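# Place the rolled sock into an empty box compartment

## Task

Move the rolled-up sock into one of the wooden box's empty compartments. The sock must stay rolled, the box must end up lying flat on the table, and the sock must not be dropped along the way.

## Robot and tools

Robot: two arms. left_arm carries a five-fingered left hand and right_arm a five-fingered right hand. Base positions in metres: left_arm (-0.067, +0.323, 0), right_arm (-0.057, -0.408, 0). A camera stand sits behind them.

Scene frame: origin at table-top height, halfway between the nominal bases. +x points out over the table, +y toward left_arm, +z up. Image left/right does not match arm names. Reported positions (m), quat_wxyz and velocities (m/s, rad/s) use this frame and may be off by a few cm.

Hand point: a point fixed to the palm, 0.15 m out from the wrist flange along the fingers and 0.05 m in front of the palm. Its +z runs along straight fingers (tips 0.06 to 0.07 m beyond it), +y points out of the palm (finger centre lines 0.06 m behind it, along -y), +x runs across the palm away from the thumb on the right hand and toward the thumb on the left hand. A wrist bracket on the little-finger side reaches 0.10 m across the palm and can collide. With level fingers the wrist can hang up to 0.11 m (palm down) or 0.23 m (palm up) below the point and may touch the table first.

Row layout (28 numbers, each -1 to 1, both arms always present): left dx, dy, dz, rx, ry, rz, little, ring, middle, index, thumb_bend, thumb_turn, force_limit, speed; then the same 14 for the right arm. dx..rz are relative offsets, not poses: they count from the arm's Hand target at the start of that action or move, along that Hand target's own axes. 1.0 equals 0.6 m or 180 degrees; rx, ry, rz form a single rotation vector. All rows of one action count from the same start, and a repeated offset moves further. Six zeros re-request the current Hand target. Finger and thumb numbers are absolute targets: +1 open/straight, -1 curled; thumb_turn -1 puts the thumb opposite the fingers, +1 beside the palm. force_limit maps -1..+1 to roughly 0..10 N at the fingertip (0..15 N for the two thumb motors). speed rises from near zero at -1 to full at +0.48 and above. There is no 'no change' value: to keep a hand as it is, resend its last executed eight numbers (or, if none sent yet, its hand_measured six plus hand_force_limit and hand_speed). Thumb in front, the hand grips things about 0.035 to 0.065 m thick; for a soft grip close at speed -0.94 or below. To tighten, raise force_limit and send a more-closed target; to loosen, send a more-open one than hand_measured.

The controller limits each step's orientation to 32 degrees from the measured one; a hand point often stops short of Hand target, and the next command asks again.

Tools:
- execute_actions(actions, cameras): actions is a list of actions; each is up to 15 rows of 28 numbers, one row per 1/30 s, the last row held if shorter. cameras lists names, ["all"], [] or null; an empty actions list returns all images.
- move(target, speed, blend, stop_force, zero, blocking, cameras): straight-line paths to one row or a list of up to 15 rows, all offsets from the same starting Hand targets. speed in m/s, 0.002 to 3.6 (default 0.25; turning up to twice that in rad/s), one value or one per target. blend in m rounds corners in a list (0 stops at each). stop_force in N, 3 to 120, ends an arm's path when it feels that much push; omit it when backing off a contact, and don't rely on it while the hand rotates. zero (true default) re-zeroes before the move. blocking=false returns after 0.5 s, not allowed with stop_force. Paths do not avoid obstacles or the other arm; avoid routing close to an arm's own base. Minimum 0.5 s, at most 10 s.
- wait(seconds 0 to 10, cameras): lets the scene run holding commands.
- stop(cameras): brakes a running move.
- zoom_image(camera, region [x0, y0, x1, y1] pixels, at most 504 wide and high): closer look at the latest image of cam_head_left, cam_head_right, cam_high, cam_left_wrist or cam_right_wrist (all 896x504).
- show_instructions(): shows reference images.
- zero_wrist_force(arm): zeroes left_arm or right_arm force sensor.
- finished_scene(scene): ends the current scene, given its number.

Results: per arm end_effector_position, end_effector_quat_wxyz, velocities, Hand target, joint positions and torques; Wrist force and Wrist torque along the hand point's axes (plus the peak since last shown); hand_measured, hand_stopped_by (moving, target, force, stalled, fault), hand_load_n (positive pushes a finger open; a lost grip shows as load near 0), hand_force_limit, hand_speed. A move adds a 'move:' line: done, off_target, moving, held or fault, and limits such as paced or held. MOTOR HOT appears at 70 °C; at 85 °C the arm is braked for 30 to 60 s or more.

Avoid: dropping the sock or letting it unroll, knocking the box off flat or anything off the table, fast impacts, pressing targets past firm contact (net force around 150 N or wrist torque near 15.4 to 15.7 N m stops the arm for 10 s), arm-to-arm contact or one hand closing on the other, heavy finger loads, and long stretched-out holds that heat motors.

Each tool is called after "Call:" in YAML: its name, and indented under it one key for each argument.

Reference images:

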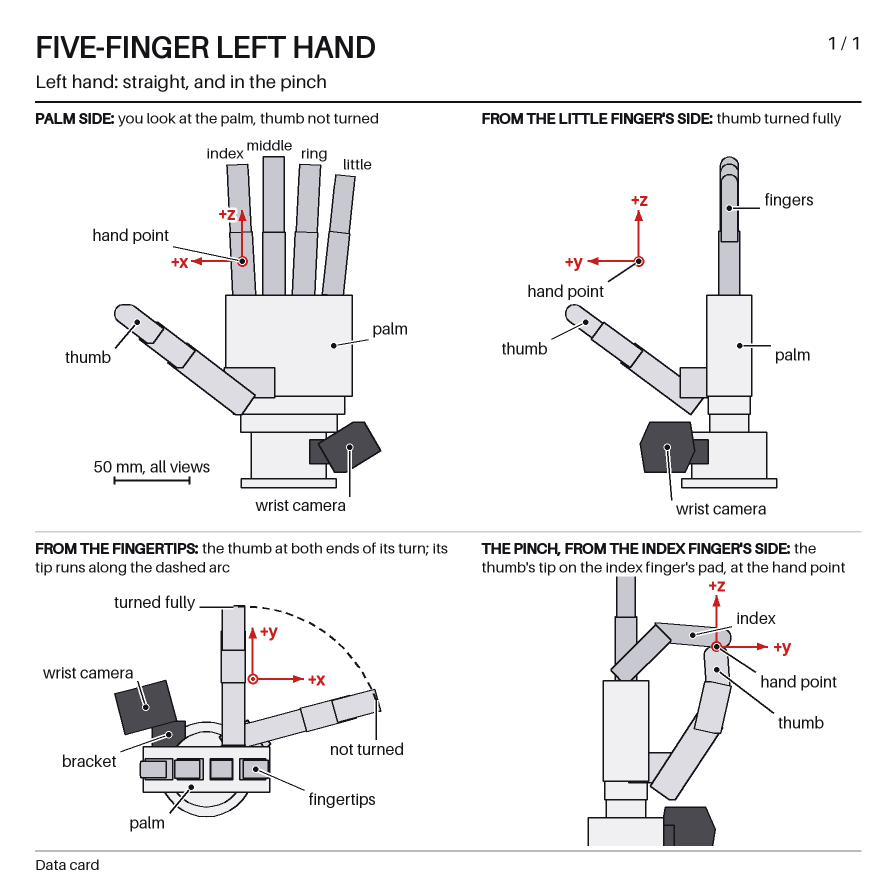

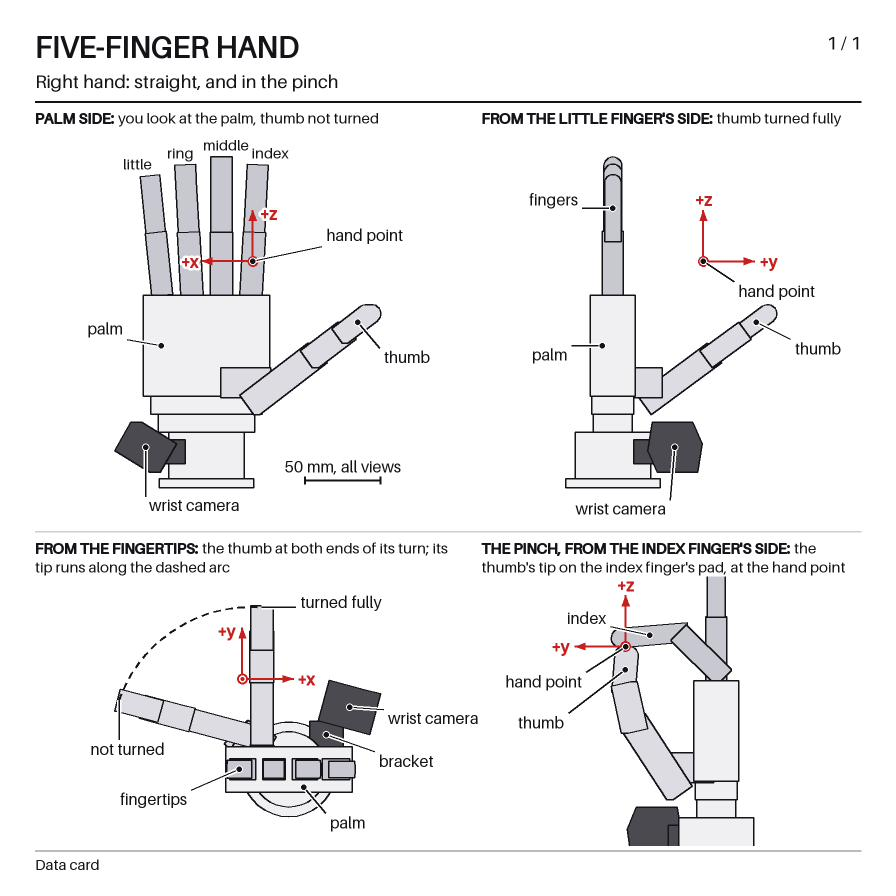

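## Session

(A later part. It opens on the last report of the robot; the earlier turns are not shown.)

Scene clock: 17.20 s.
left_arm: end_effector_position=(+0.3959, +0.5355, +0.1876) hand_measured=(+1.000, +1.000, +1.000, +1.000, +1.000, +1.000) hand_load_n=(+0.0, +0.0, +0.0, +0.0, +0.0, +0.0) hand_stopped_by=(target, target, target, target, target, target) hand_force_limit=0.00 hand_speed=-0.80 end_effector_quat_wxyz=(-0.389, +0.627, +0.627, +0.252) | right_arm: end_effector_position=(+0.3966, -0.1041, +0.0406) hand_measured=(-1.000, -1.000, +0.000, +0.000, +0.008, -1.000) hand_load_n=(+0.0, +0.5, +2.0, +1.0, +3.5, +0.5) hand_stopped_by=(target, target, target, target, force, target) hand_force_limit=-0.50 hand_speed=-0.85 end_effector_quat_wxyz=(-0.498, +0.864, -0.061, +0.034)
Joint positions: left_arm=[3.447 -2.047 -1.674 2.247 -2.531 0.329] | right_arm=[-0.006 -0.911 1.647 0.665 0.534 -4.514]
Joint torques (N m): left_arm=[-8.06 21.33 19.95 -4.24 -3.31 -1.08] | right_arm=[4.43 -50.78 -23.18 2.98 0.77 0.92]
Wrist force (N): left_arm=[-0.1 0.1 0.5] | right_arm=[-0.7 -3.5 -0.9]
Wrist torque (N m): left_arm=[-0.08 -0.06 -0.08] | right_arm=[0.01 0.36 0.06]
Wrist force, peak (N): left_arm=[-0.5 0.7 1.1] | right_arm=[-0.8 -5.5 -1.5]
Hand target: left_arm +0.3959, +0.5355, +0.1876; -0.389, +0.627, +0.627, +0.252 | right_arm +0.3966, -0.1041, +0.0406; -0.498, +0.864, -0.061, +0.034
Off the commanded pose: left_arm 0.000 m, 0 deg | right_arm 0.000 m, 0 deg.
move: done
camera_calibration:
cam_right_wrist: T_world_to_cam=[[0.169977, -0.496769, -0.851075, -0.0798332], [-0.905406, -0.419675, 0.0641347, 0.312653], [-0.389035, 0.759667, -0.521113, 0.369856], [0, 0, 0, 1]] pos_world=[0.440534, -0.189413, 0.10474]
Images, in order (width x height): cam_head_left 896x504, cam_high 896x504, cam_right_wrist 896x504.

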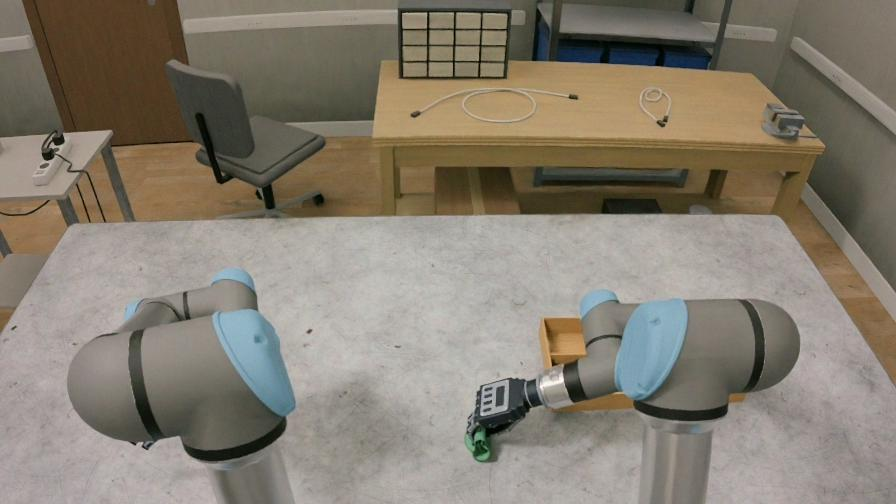

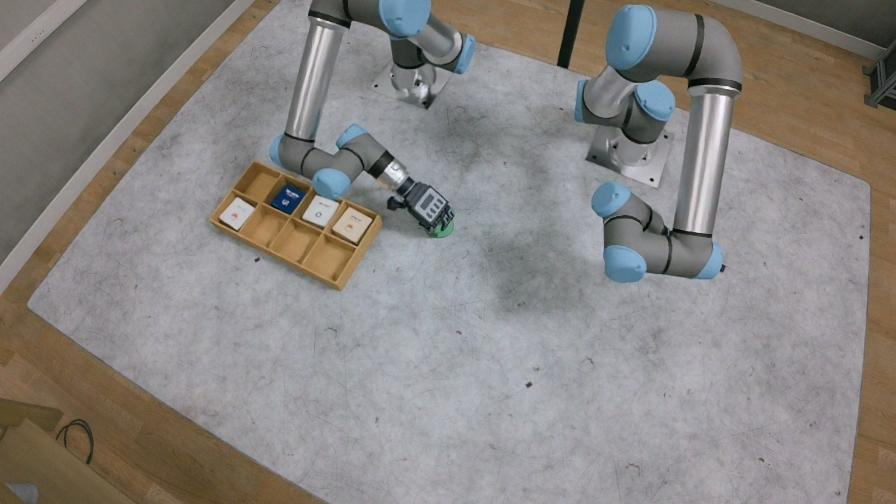

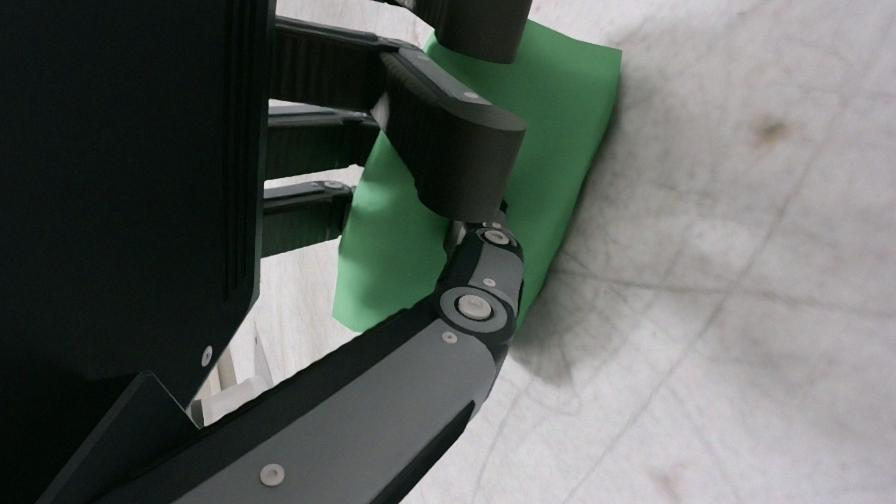

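Call:
move:
  target: [0,0,0,0,0,0,1,1,1,1,1,1,0,-0.8,0,-0.0433,-0.025,0,0,0,-1,-1,0.0,0.0,-0.1,-1,-0.5,-0.85]
  speed: 0.05
  cameras: ["cam_head_left","cam_high","cam_right_wrist"]

Call:
zoom_image:
  camera: "cam_high"
  region: [380, 150, 500, 260]

Call:
zoom_image:
  camera: "cam_head_left"
  region: [430, 360, 560, 480]

Scene clock: 18.30 s.
left_arm: end_effector_position=(+0.3959, +0.5355, +0.1876) hand_measured=(+1.000, +1.000, +1.000, +1.000, +1.000, +1.000) hand_load_n=(+0.0, +0.0, +0.0, +0.0, +0.0, +0.0) hand_stopped_by=(target, target, target, target, target, target) hand_force_limit=0.00 hand_speed=-0.80 end_effector_quat_wxyz=(-0.389, +0.627, +0.627, +0.252) | right_arm: end_effector_position=(+0.3967, -0.1040, +0.0707) hand_measured=(-1.000, -1.000, +0.000, +0.000, +0.008, -1.000) hand_load_n=(+0.0, +0.0, +2.0, +1.0, +3.5, +0.5) hand_stopped_by=(target, target, target, target, force, target) hand_force_limit=-0.50 hand_speed=-0.85 end_effector_quat_wxyz=(-0.498, +0.864, -0.061, +0.034)
Joint positions: left_arm=[3.447 -2.047 -1.674 2.247 -2.531 0.329] | right_arm=[-0.006 -0.957 1.631 0.726 0.534 -4.514]
Joint torques (N m): left_arm=[-9.17 20.22 21.01 -4.2 -3.44 -1.34] | right_arm=[3.35 -34.17 -6.68 0.08 0.88 -1.35]
Wrist force (N): left_arm=[-0.5 0.3 0.5] | right_arm=[-1.0 -3.3 -0.9]
Wrist torque (N m): left_arm=[-0.05 0.01 -0.11] | right_arm=[0.02 0.42 0.02]
Wrist force, peak (N): left_arm=[-0.8 0.1 0.9] | right_arm=[-0.6 -4.2 -1.3]
Hand target: left_arm +0.3959, +0.5355, +0.1876; -0.389, +0.627, +0.627, +0.252 | right_arm +0.3966, -0.1040, +0.0706; -0.498, +0.864, -0.061, +0.034
Off the commanded pose: left_arm 0.000 m, 0 deg | right_arm 0.000 m, 0 deg.
move: done
camera_calibration:
cam_right_wrist: T_world_to_cam=[[0.170248, -0.49674, -0.851038, -0.0543026], [-0.9054, -0.419729, 0.0638678, 0.310879], [-0.388931, 0.759656, -0.521206, 0.385468], [0, 0, 0, 1]] pos_world=[0.440635, -0.189313, 0.13484]
Images, in order (width x height): cam_head_left 896x504, cam_high 896x504, cam_right_wrist 896x504.

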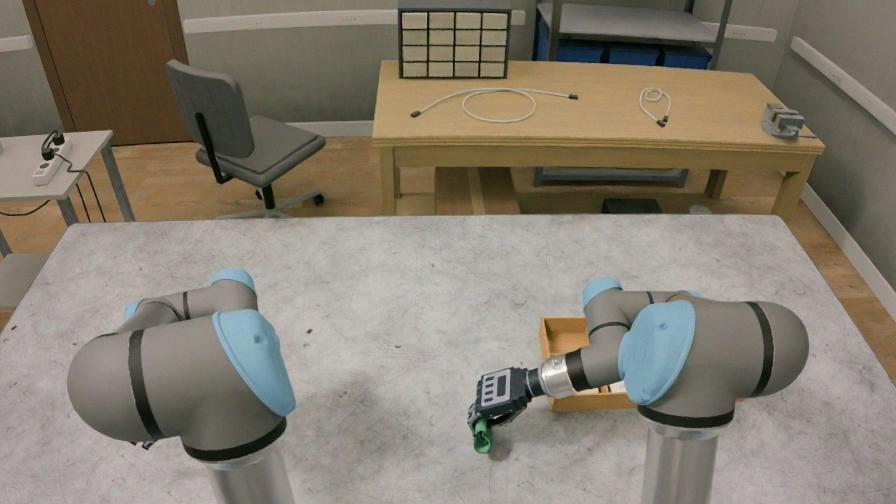

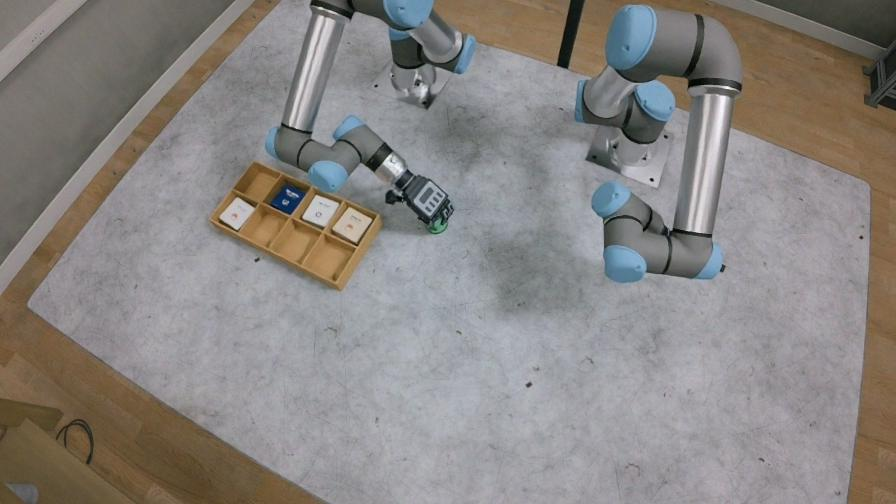

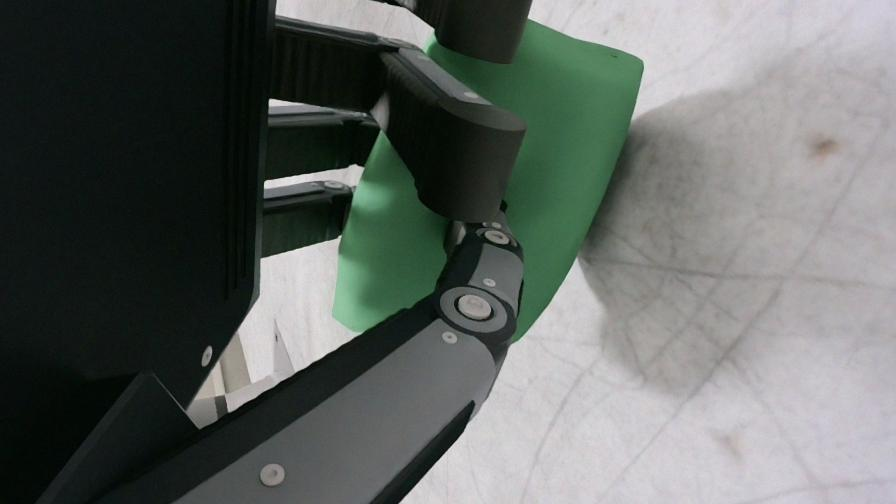

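Scaled by 4.200 from the camera's 896x504 image, which has a finer 1280x720 frame.

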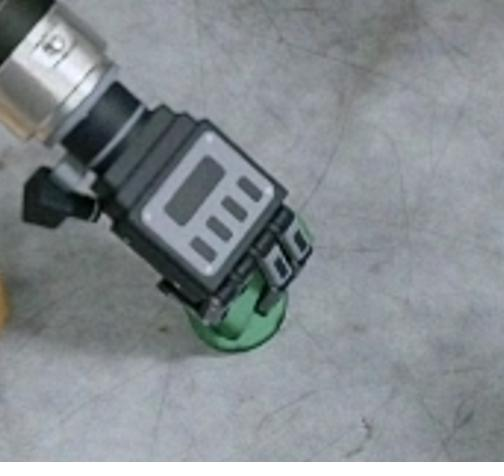

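Scaled by 3.877 from the camera's 896x504 image, which has a finer 1280x720 frame.

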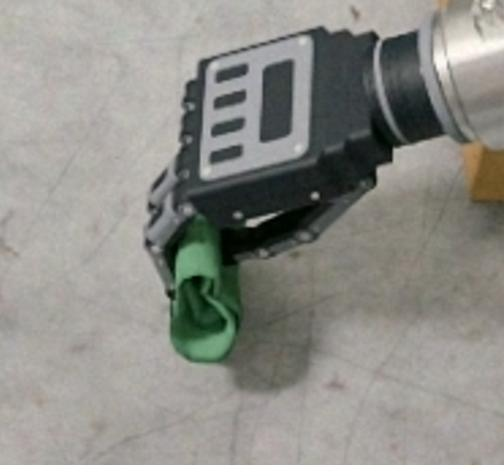

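Call:
move:
  target:
    - [0,0,0,0,0,0,1,1,1,1,1,1,0,-0.8,0,-0.1876,-0.1083,0,0,0,-1,-1,0.0,0.0,-0.1,-1,-0.5,-0.85]
    - [0,0,0,0,0,0,1,1,1,1,1,1,0,-0.8,0.3929,-0.0672,-0.317,0,0.3945,0.2278,-1,-1,0.0,0.0,-0.1,-1,-0.5,-0.85]
  speed: [0.12,0.2]
  blend: 0.03
  cameras: ["cam_head_left","cam_head_right","cam_high","cam_right_wrist"]

Call:
zoom_image:
  camera: "cam_high"
  region: [280, 170, 400, 300]

Call:
zoom_image:
  camera: "cam_head_left"
  region: [520, 250, 650, 400]

Call:
zoom_image:
  camera: "cam_head_right"
  region: [520, 250, 650, 400]

Scene clock: 23.70 s.
left_arm: end_effector_position=(+0.3959, +0.5355, +0.1876) hand_measured=(+1.000, +1.000, +1.000, +1.000, +1.000, +1.000) hand_load_n=(+0.0, +0.0, +0.0, +0.0, +0.0, +0.0) hand_stopped_by=(target, target, target, target, target, target) hand_force_limit=0.00 hand_speed=-0.80 end_effector_quat_wxyz=(-0.389, +0.627, +0.627, +0.252) | right_arm: end_effector_position=(+0.6101, -0.2798, +0.2005) hand_measured=(-1.000, -1.000, +0.000, +0.000, +0.008, -1.000) hand_load_n=(+0.0, +0.0, +2.0, +1.0, +3.5, +0.5) hand_stopped_by=(target, target, target, target, force, target) hand_force_limit=-0.50 hand_speed=-0.85 end_effector_quat_wxyz=(-0.353, +0.613, -0.612, +0.353)
Joint positions: left_arm=[3.447 -2.047 -1.674 2.247 -2.531 0.329] | right_arm=[-0.041 -1.23 1.484 0.272 1.507 -3.18]
Joint torques (N m): left_arm=[-7.8 21.3 19.9 -3.96 -3.25 -1.37] | right_arm=[-10.4 -47.53 -9.23 -1.64 1.93 0.91]
Wrist force (N): left_arm=[-0.3 0.2 0.4] | right_arm=[-0.5 -3.4 -0.6]
Wrist torque (N m): left_arm=[-0.06 -0.03 -0.09] | right_arm=[-0.01 0.32 -0.10]
Wrist force, peak (N): left_arm=[-0.7 0.3 1.1] | right_arm=[-1.2 -4.5 -1.0]
Hand target: left_arm +0.3959, +0.5355, +0.1876; -0.389, +0.627, +0.627, +0.252 | right_arm +0.6101, -0.2799, +0.2006; -0.353, +0.613, -0.612, +0.354
Off the commanded pose: left_arm 0.000 m, 0 deg | right_arm 0.000 m, 0 deg.
move: done
camera_calibration:
cam_right_wrist: T_world_to_cam=[[-0.468124, -0.23984, -0.850492, 0.393752], [-0.541955, 0.838121, 0.0619484, 0.552625], [0.697958, 0.489928, -0.522327, -0.0687569], [0, 0, 0, 1]] pos_world=[0.531812, -0.335044, 0.264735]
Images, in order (width x height): cam_head_left 896x504, cam_head_right 896x504, cam_high 896x504, cam_right_wrist 896x504.

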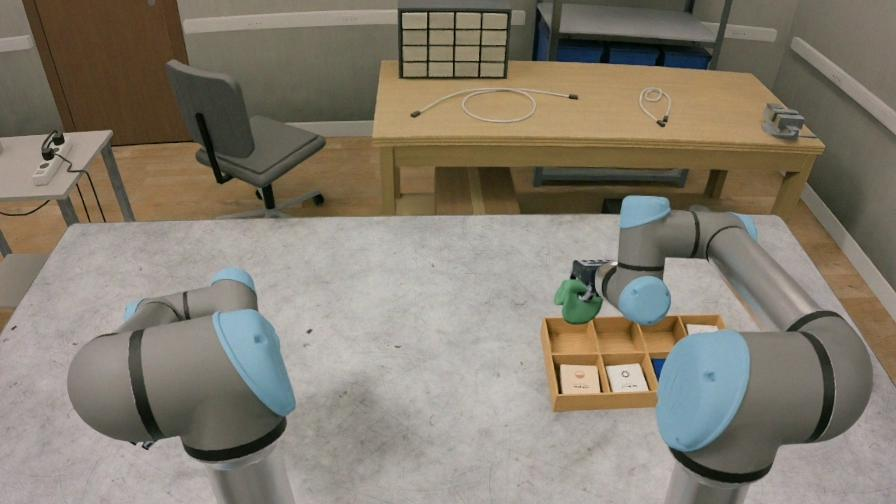

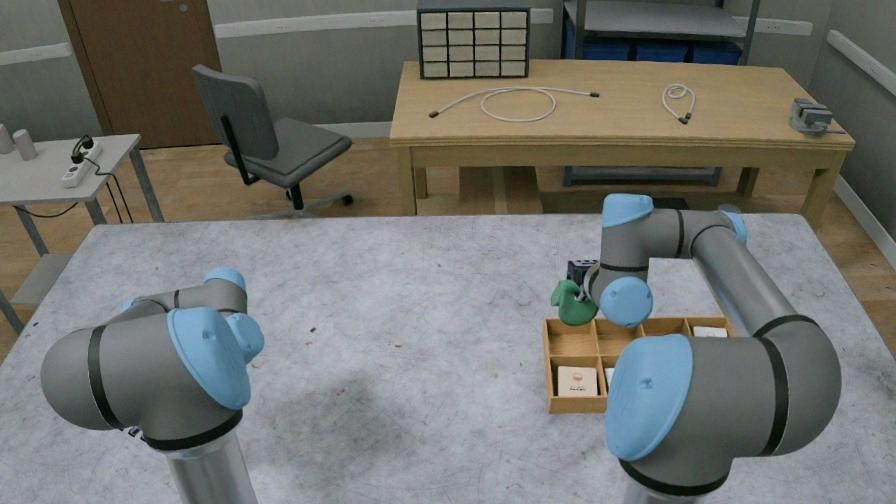

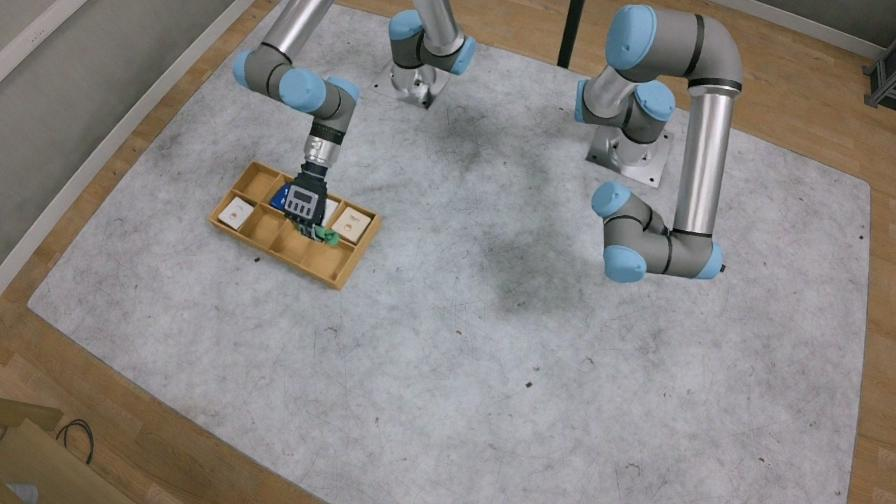

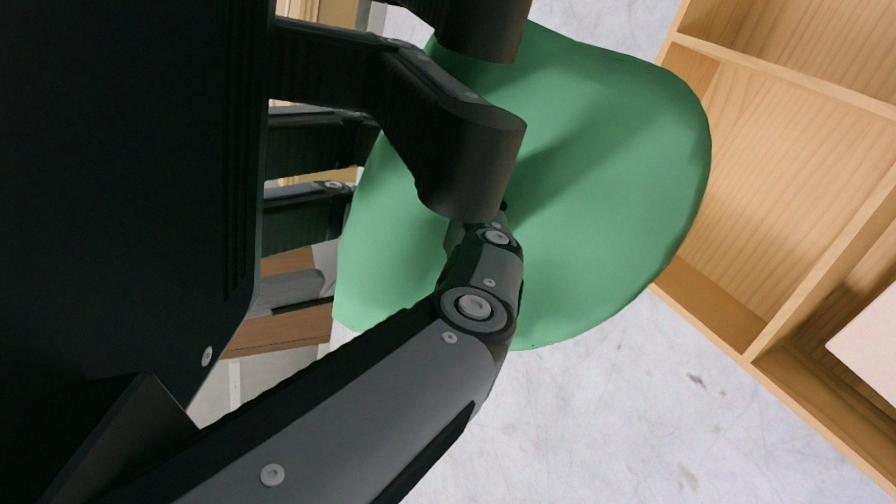

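Scaled by 3.877 from the camera's 896x504 image, which has a finer 1280x720 frame.

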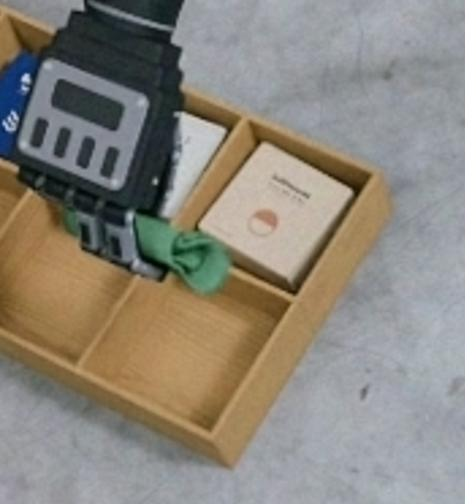

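Scaled by 3.360 from the camera's 896x504 image, which has a finer 1280x720 frame.

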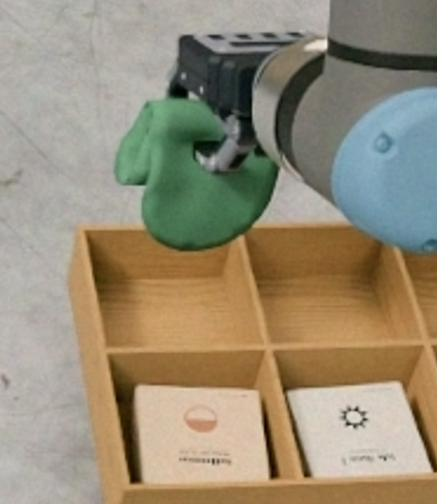

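Scaled by 3.360 from the camera's 896x504 image, which has a finer 1280x720 frame.

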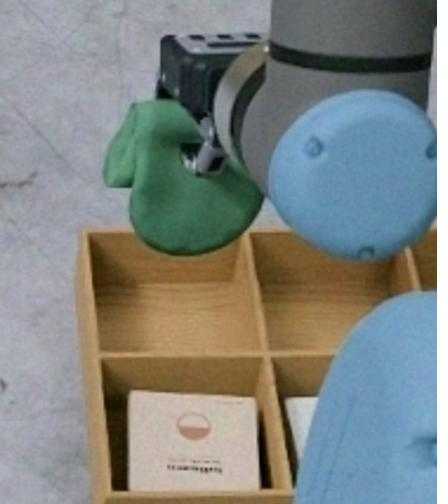

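Call:
move:
  target: [0,0,0,0,0,0,1,1,1,1,1,1,0,-0.8,0.0062,0.0515,0.0795,0.1072,0.0624,-0.0247,-1,-1,0.0,0.0,-0.1,-1,-0.5,-0.85]
  speed: 0.1
  cameras: ["cam_head_left","cam_head_right","cam_high","cam_right_wrist"]

Call:
zoom_image:
  camera: "cam_high"
  region: [280, 170, 400, 300]

Call:
zoom_image:
  camera: "cam_head_left"
  region: [520, 270, 650, 420]

Scene clock: 27.43 s.
left_arm: end_effector_position=(+0.3959, +0.5355, +0.1876) hand_measured=(+1.000, +1.000, +1.000, +1.000, +1.000, +1.000) hand_load_n=(+0.0, +0.0, +0.5, +0.0, +0.0, +0.0) hand_stopped_by=(target, target, target, target, target, target) hand_force_limit=0.00 hand_speed=-0.80 end_effector_quat_wxyz=(-0.389, +0.627, +0.627, +0.252) | right_arm: end_effector_position=(+0.6358, -0.2836, +0.1497) hand_measured=(-1.000, -1.000, +0.000, +0.000, +0.008, -1.000) hand_load_n=(+0.0, +0.0, +2.0, +1.0, +3.5, +0.5) hand_stopped_by=(target, target, target, target, force, target) hand_force_limit=-0.50 hand_speed=-0.85 end_effector_quat_wxyz=(-0.375, +0.531, -0.552, +0.522)
Joint positions: left_arm=[3.447 -2.047 -1.674 2.247 -2.531 0.329] | right_arm=[0.061 -1.221 1.779 -0.379 1.777 -3.248]
Joint torques (N m): left_arm=[-7.79 21.88 21.05 -3.83 -3.45 -1.34] | right_arm=[-8.65 -45.94 -30.58 -2.36 -1.36 1.18]
Wrist force (N): left_arm=[-0.5 0.3 0.3] | right_arm=[-0.7 -3.6 -0.5]
Wrist torque (N m): left_arm=[-0.04 0.00 -0.10] | right_arm=[-0.02 0.44 0.05]
Wrist force, peak (N): left_arm=[-0.7 0.6 0.8] | right_arm=[-0.6 -3.8 -0.7]
Hand target: left_arm +0.3959, +0.5355, +0.1876; -0.389, +0.627, +0.627, +0.252 | right_arm +0.6359, -0.2837, +0.1499; -0.375, +0.531, -0.552, +0.522
Off the commanded pose: left_arm 0.000 m, 0 deg | right_arm 0.000 m, 0 deg.
move: done
camera_calibration:
cam_right_wrist: T_world_to_cam=[[-0.205353, -0.343381, -0.916471, 0.175157], [-0.39722, 0.885074, -0.242612, 0.539772], [0.894453, 0.31422, -0.318151, -0.316609], [0, 0, 0, 1]] pos_world=[0.533569, -0.318107, 0.190752]
Images, in order (width x height): cam_head_left 896x504, cam_head_right 896x504, cam_high 896x504, cam_right_wrist 896x504.

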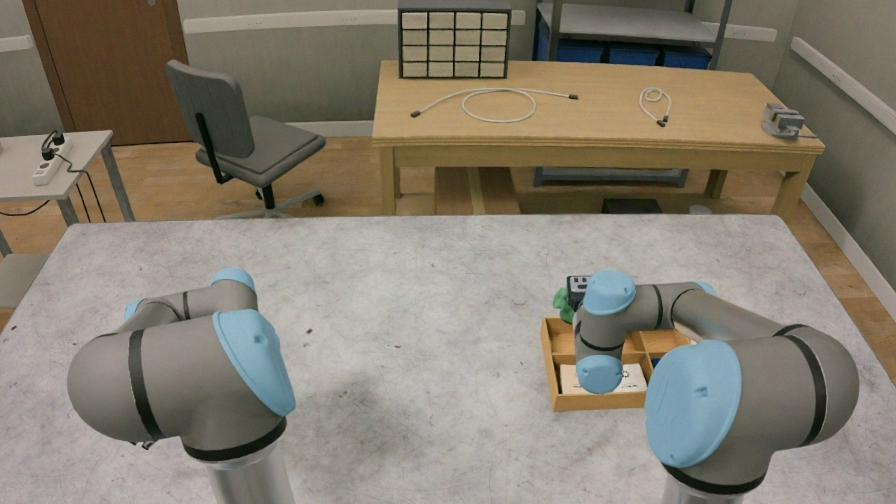

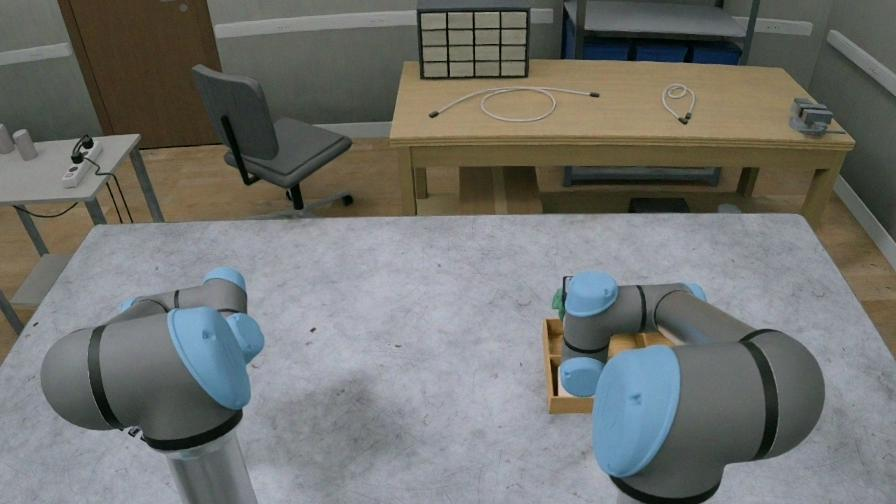

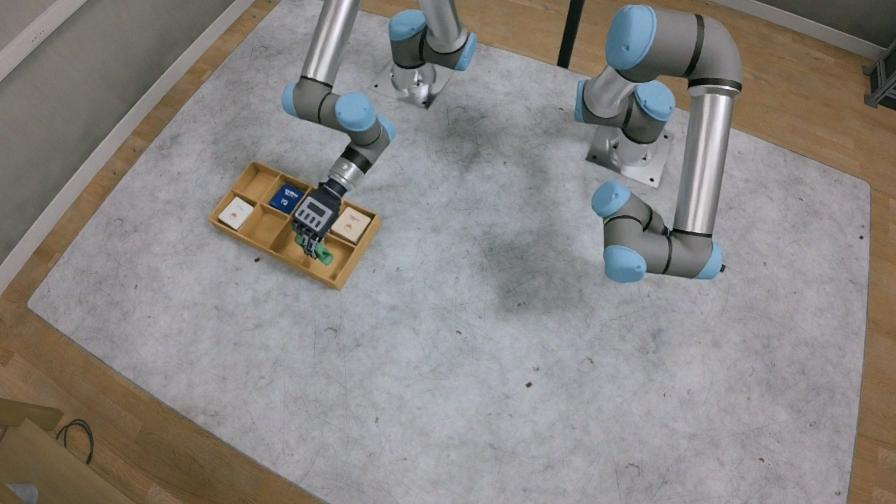

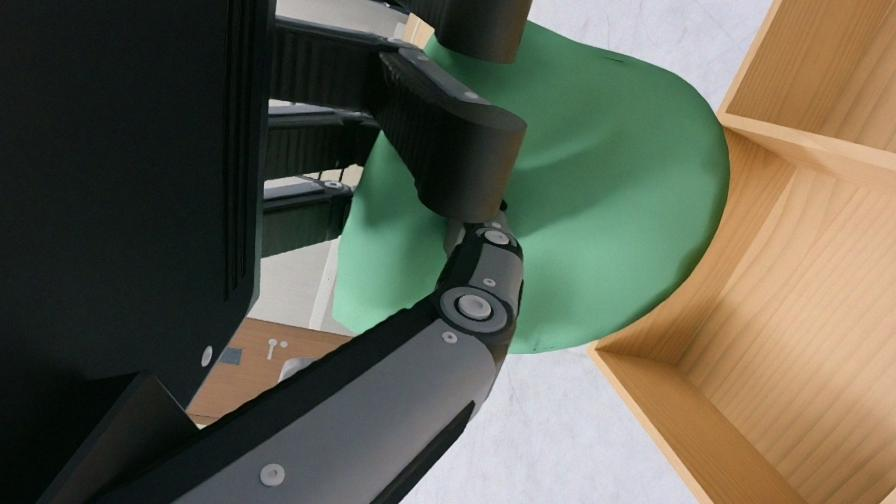

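Scaled by 3.877 from the camera's 896x504 image, which has a finer 1280x720 frame.

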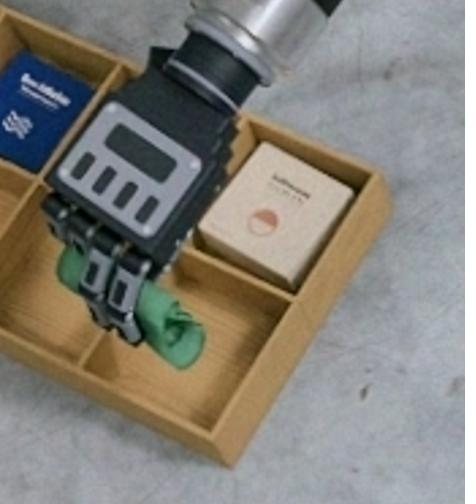

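Scaled by 3.360 from the camera's 896x504 image, which has a finer 1280x720 frame.

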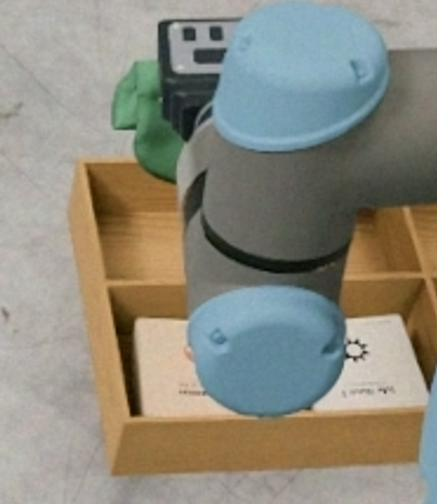

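Call:
move:
  target:
    - [0,0,0,0,0,0,1,1,1,1,1,1,0,-0.8,-0.0227,0.0883,0.014,0,0,0,-1,-1,0.0,0.0,-0.1,-1,-0.5,-0.85]
    - [0,0,0,0,0,0,1,1,1,1,1,1,0,-0.8,-0.0263,0.1218,0.0148,0,0,0,-1,-1,0.0,0.0,-0.1,-1,-0.5,-0.85]
  speed: 0.05
  stop_force: 5
  cameras: ["cam_head_left","cam_head_right","cam_high","cam_right_wrist"]

Call:
zoom_image:
  camera: "cam_high"
  region: [280, 170, 400, 300]

Call:
zoom_image:
  camera: "cam_head_left"
  region: [520, 270, 650, 420]

Scene clock: 30.50 s.
left_arm: end_effector_position=(+0.3959, +0.5355, +0.1876) hand_measured=(+1.000, +1.000, +1.000, +1.000, +1.000, +1.000) hand_load_n=(+0.0, +0.0, +0.0, +0.0, +0.0, +0.0) hand_stopped_by=(target, target, target, target, target, target) hand_force_limit=0.00 hand_speed=-0.80 end_effector_quat_wxyz=(-0.389, +0.627, +0.627, +0.252) | right_arm: end_effector_position=(+0.6327, -0.2778, +0.0749) hand_measured=(-1.000, -1.000, +0.000, +0.000, +0.008, -1.000) hand_load_n=(+0.0, +0.0, +2.0, +0.5, +3.5, +0.5) hand_stopped_by=(target, target, target, target, force, target) hand_force_limit=-0.50 hand_speed=-0.85 end_effector_quat_wxyz=(-0.375, +0.531, -0.552, +0.522)
Joint positions: left_arm=[3.447 -2.047 -1.674 2.247 -2.531 0.329] | right_arm=[0.073 -1.114 1.854 -0.562 1.79 -3.246]
Joint torques (N m): left_arm=[-7.79 21.75 20.12 -3.8 -3.4 -1.3] | right_arm=[-9.06 -48.07 -28.02 -2.44 -2.01 -1.24]
Wrist force (N): left_arm=[-0.7 0.1 0.4] | right_arm=[-1.0 -3.7 -0.6]
Wrist torque (N m): left_arm=[-0.07 0.04 -0.11] | right_arm=[-0.02 0.47 0.04]
Wrist force, peak (N): left_arm=[-0.2 0.7 1.0] | right_arm=[-0.7 -5.2 -0.7]
Hand target: left_arm +0.3959, +0.5355, +0.1876; -0.389, +0.627, +0.627, +0.252 | right_arm +0.6327, -0.2778, +0.0749; -0.375, +0.531, -0.552, +0.522
Off the commanded pose: left_arm 0.000 m, 0 deg | right_arm 0.000 m, 0 deg.
move: done
camera_calibration:
cam_right_wrist: T_world_to_cam=[[-0.204954, -0.343409, -0.91655, 0.107657], [-0.397017, 0.8851, -0.242846, 0.515163], [0.894634, 0.314114, -0.317745, -0.339665], [0, 0, 0, 1]] pos_world=[0.53047, -0.312307, 0.115852]
Images, in order (width x height): cam_head_left 896x504, cam_head_right 896x504, cam_high 896x504, cam_right_wrist 896x504.

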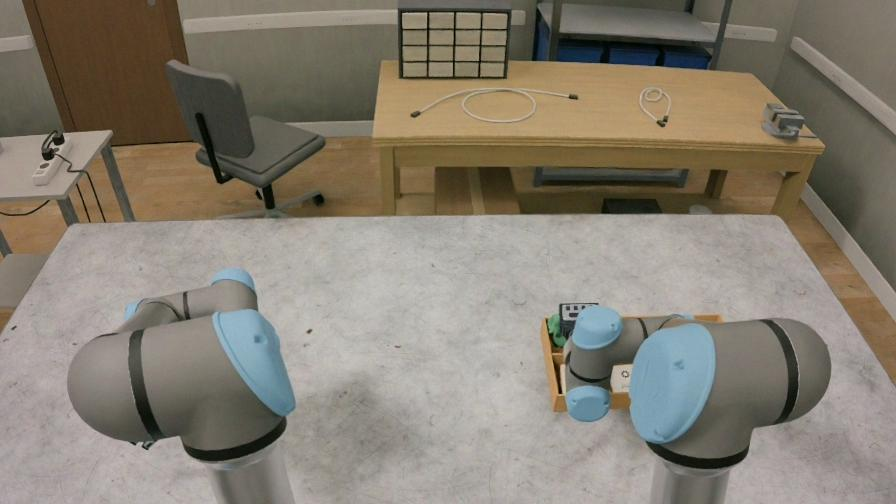

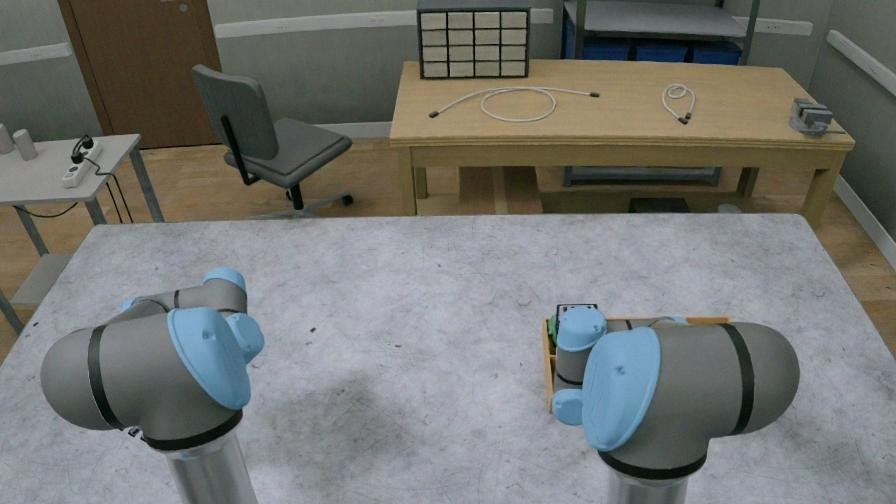

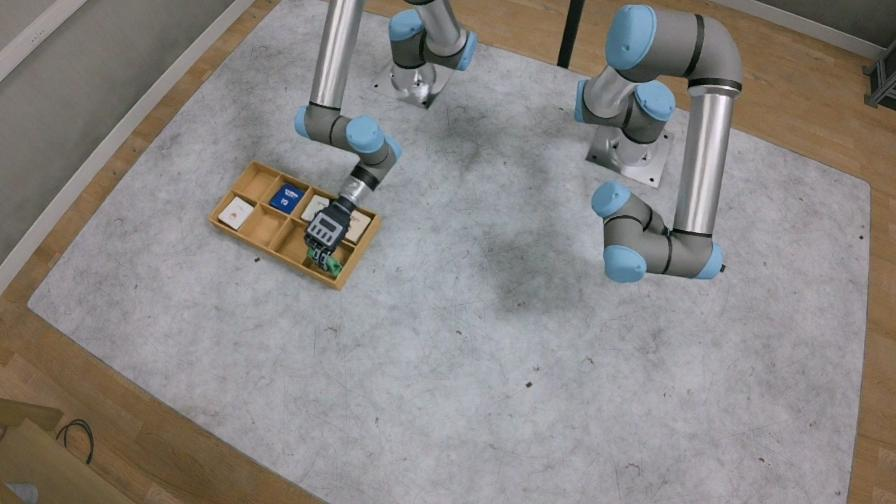

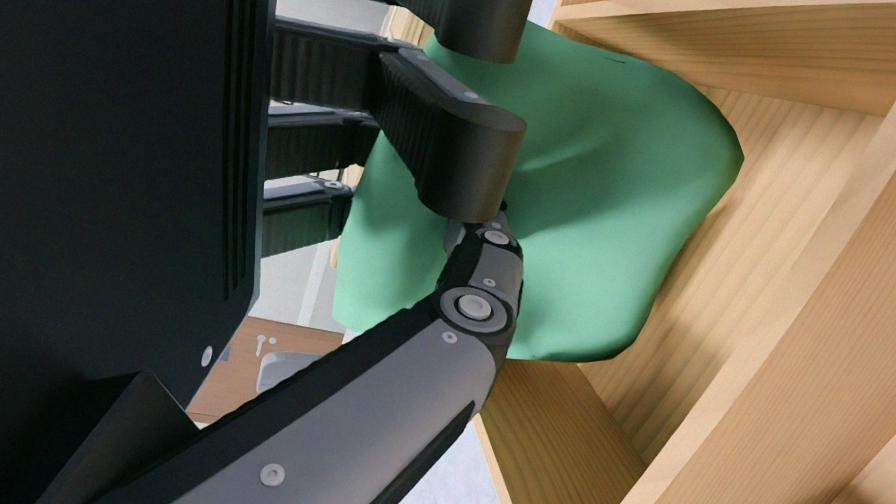

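Scaled by 3.877 from the camera's 896x504 image, which has a finer 1280x720 frame.

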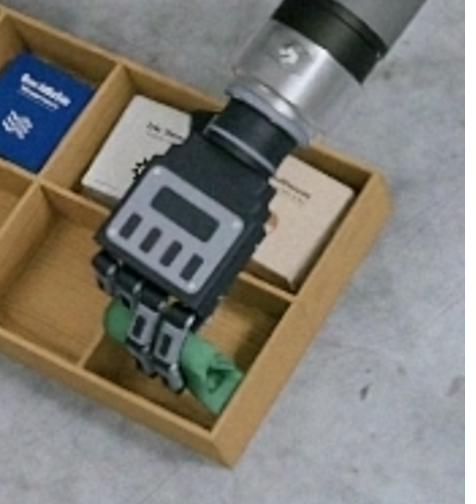

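Scaled by 3.360 from the camera's 896x504 image, which has a finer 1280x720 frame.

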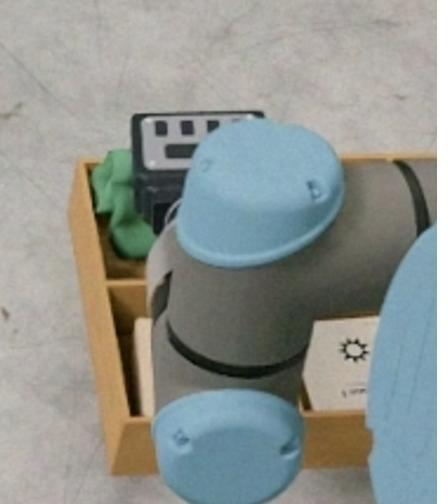

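Call:
zoom_image:
  camera: "cam_high"
  region: [295, 235, 355, 295]

Call:
zoom_image:
  camera: "cam_right_wrist"
  region: [330, 0, 800, 400]

Call:
zoom_image:
  camera: "cam_head_left"
  region: [530, 300, 590, 360]

Scaled by 8.400 from the camera's 896x504 image, which has a finer 1280x720 frame.

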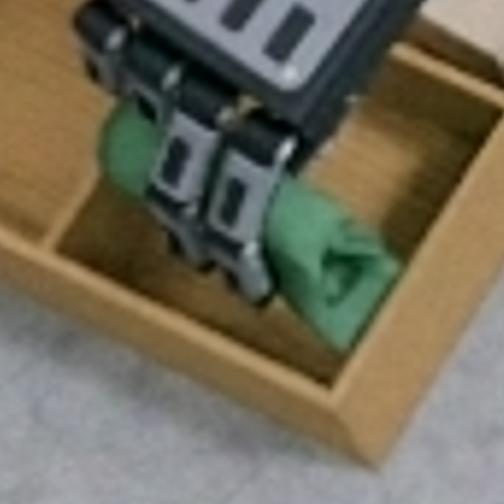

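Scaled by 1.072 from the camera's 896x504 image, which has a finer 1280x720 frame.

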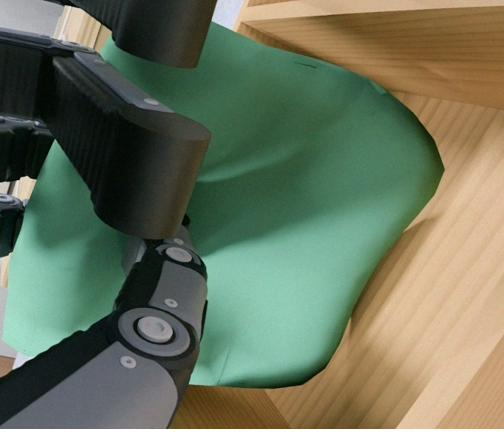

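Scaled by 8.400 from the camera's 896x504 image, which has a finer 1280x720 frame.

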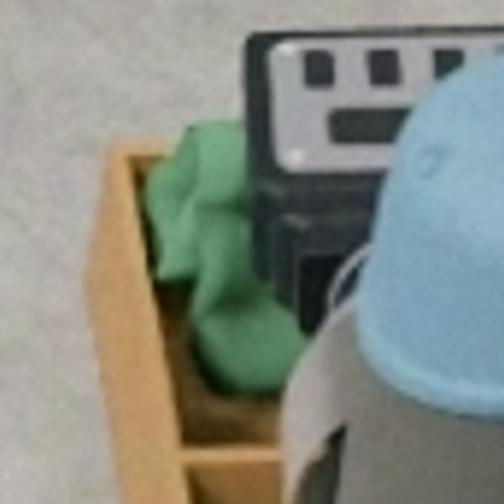

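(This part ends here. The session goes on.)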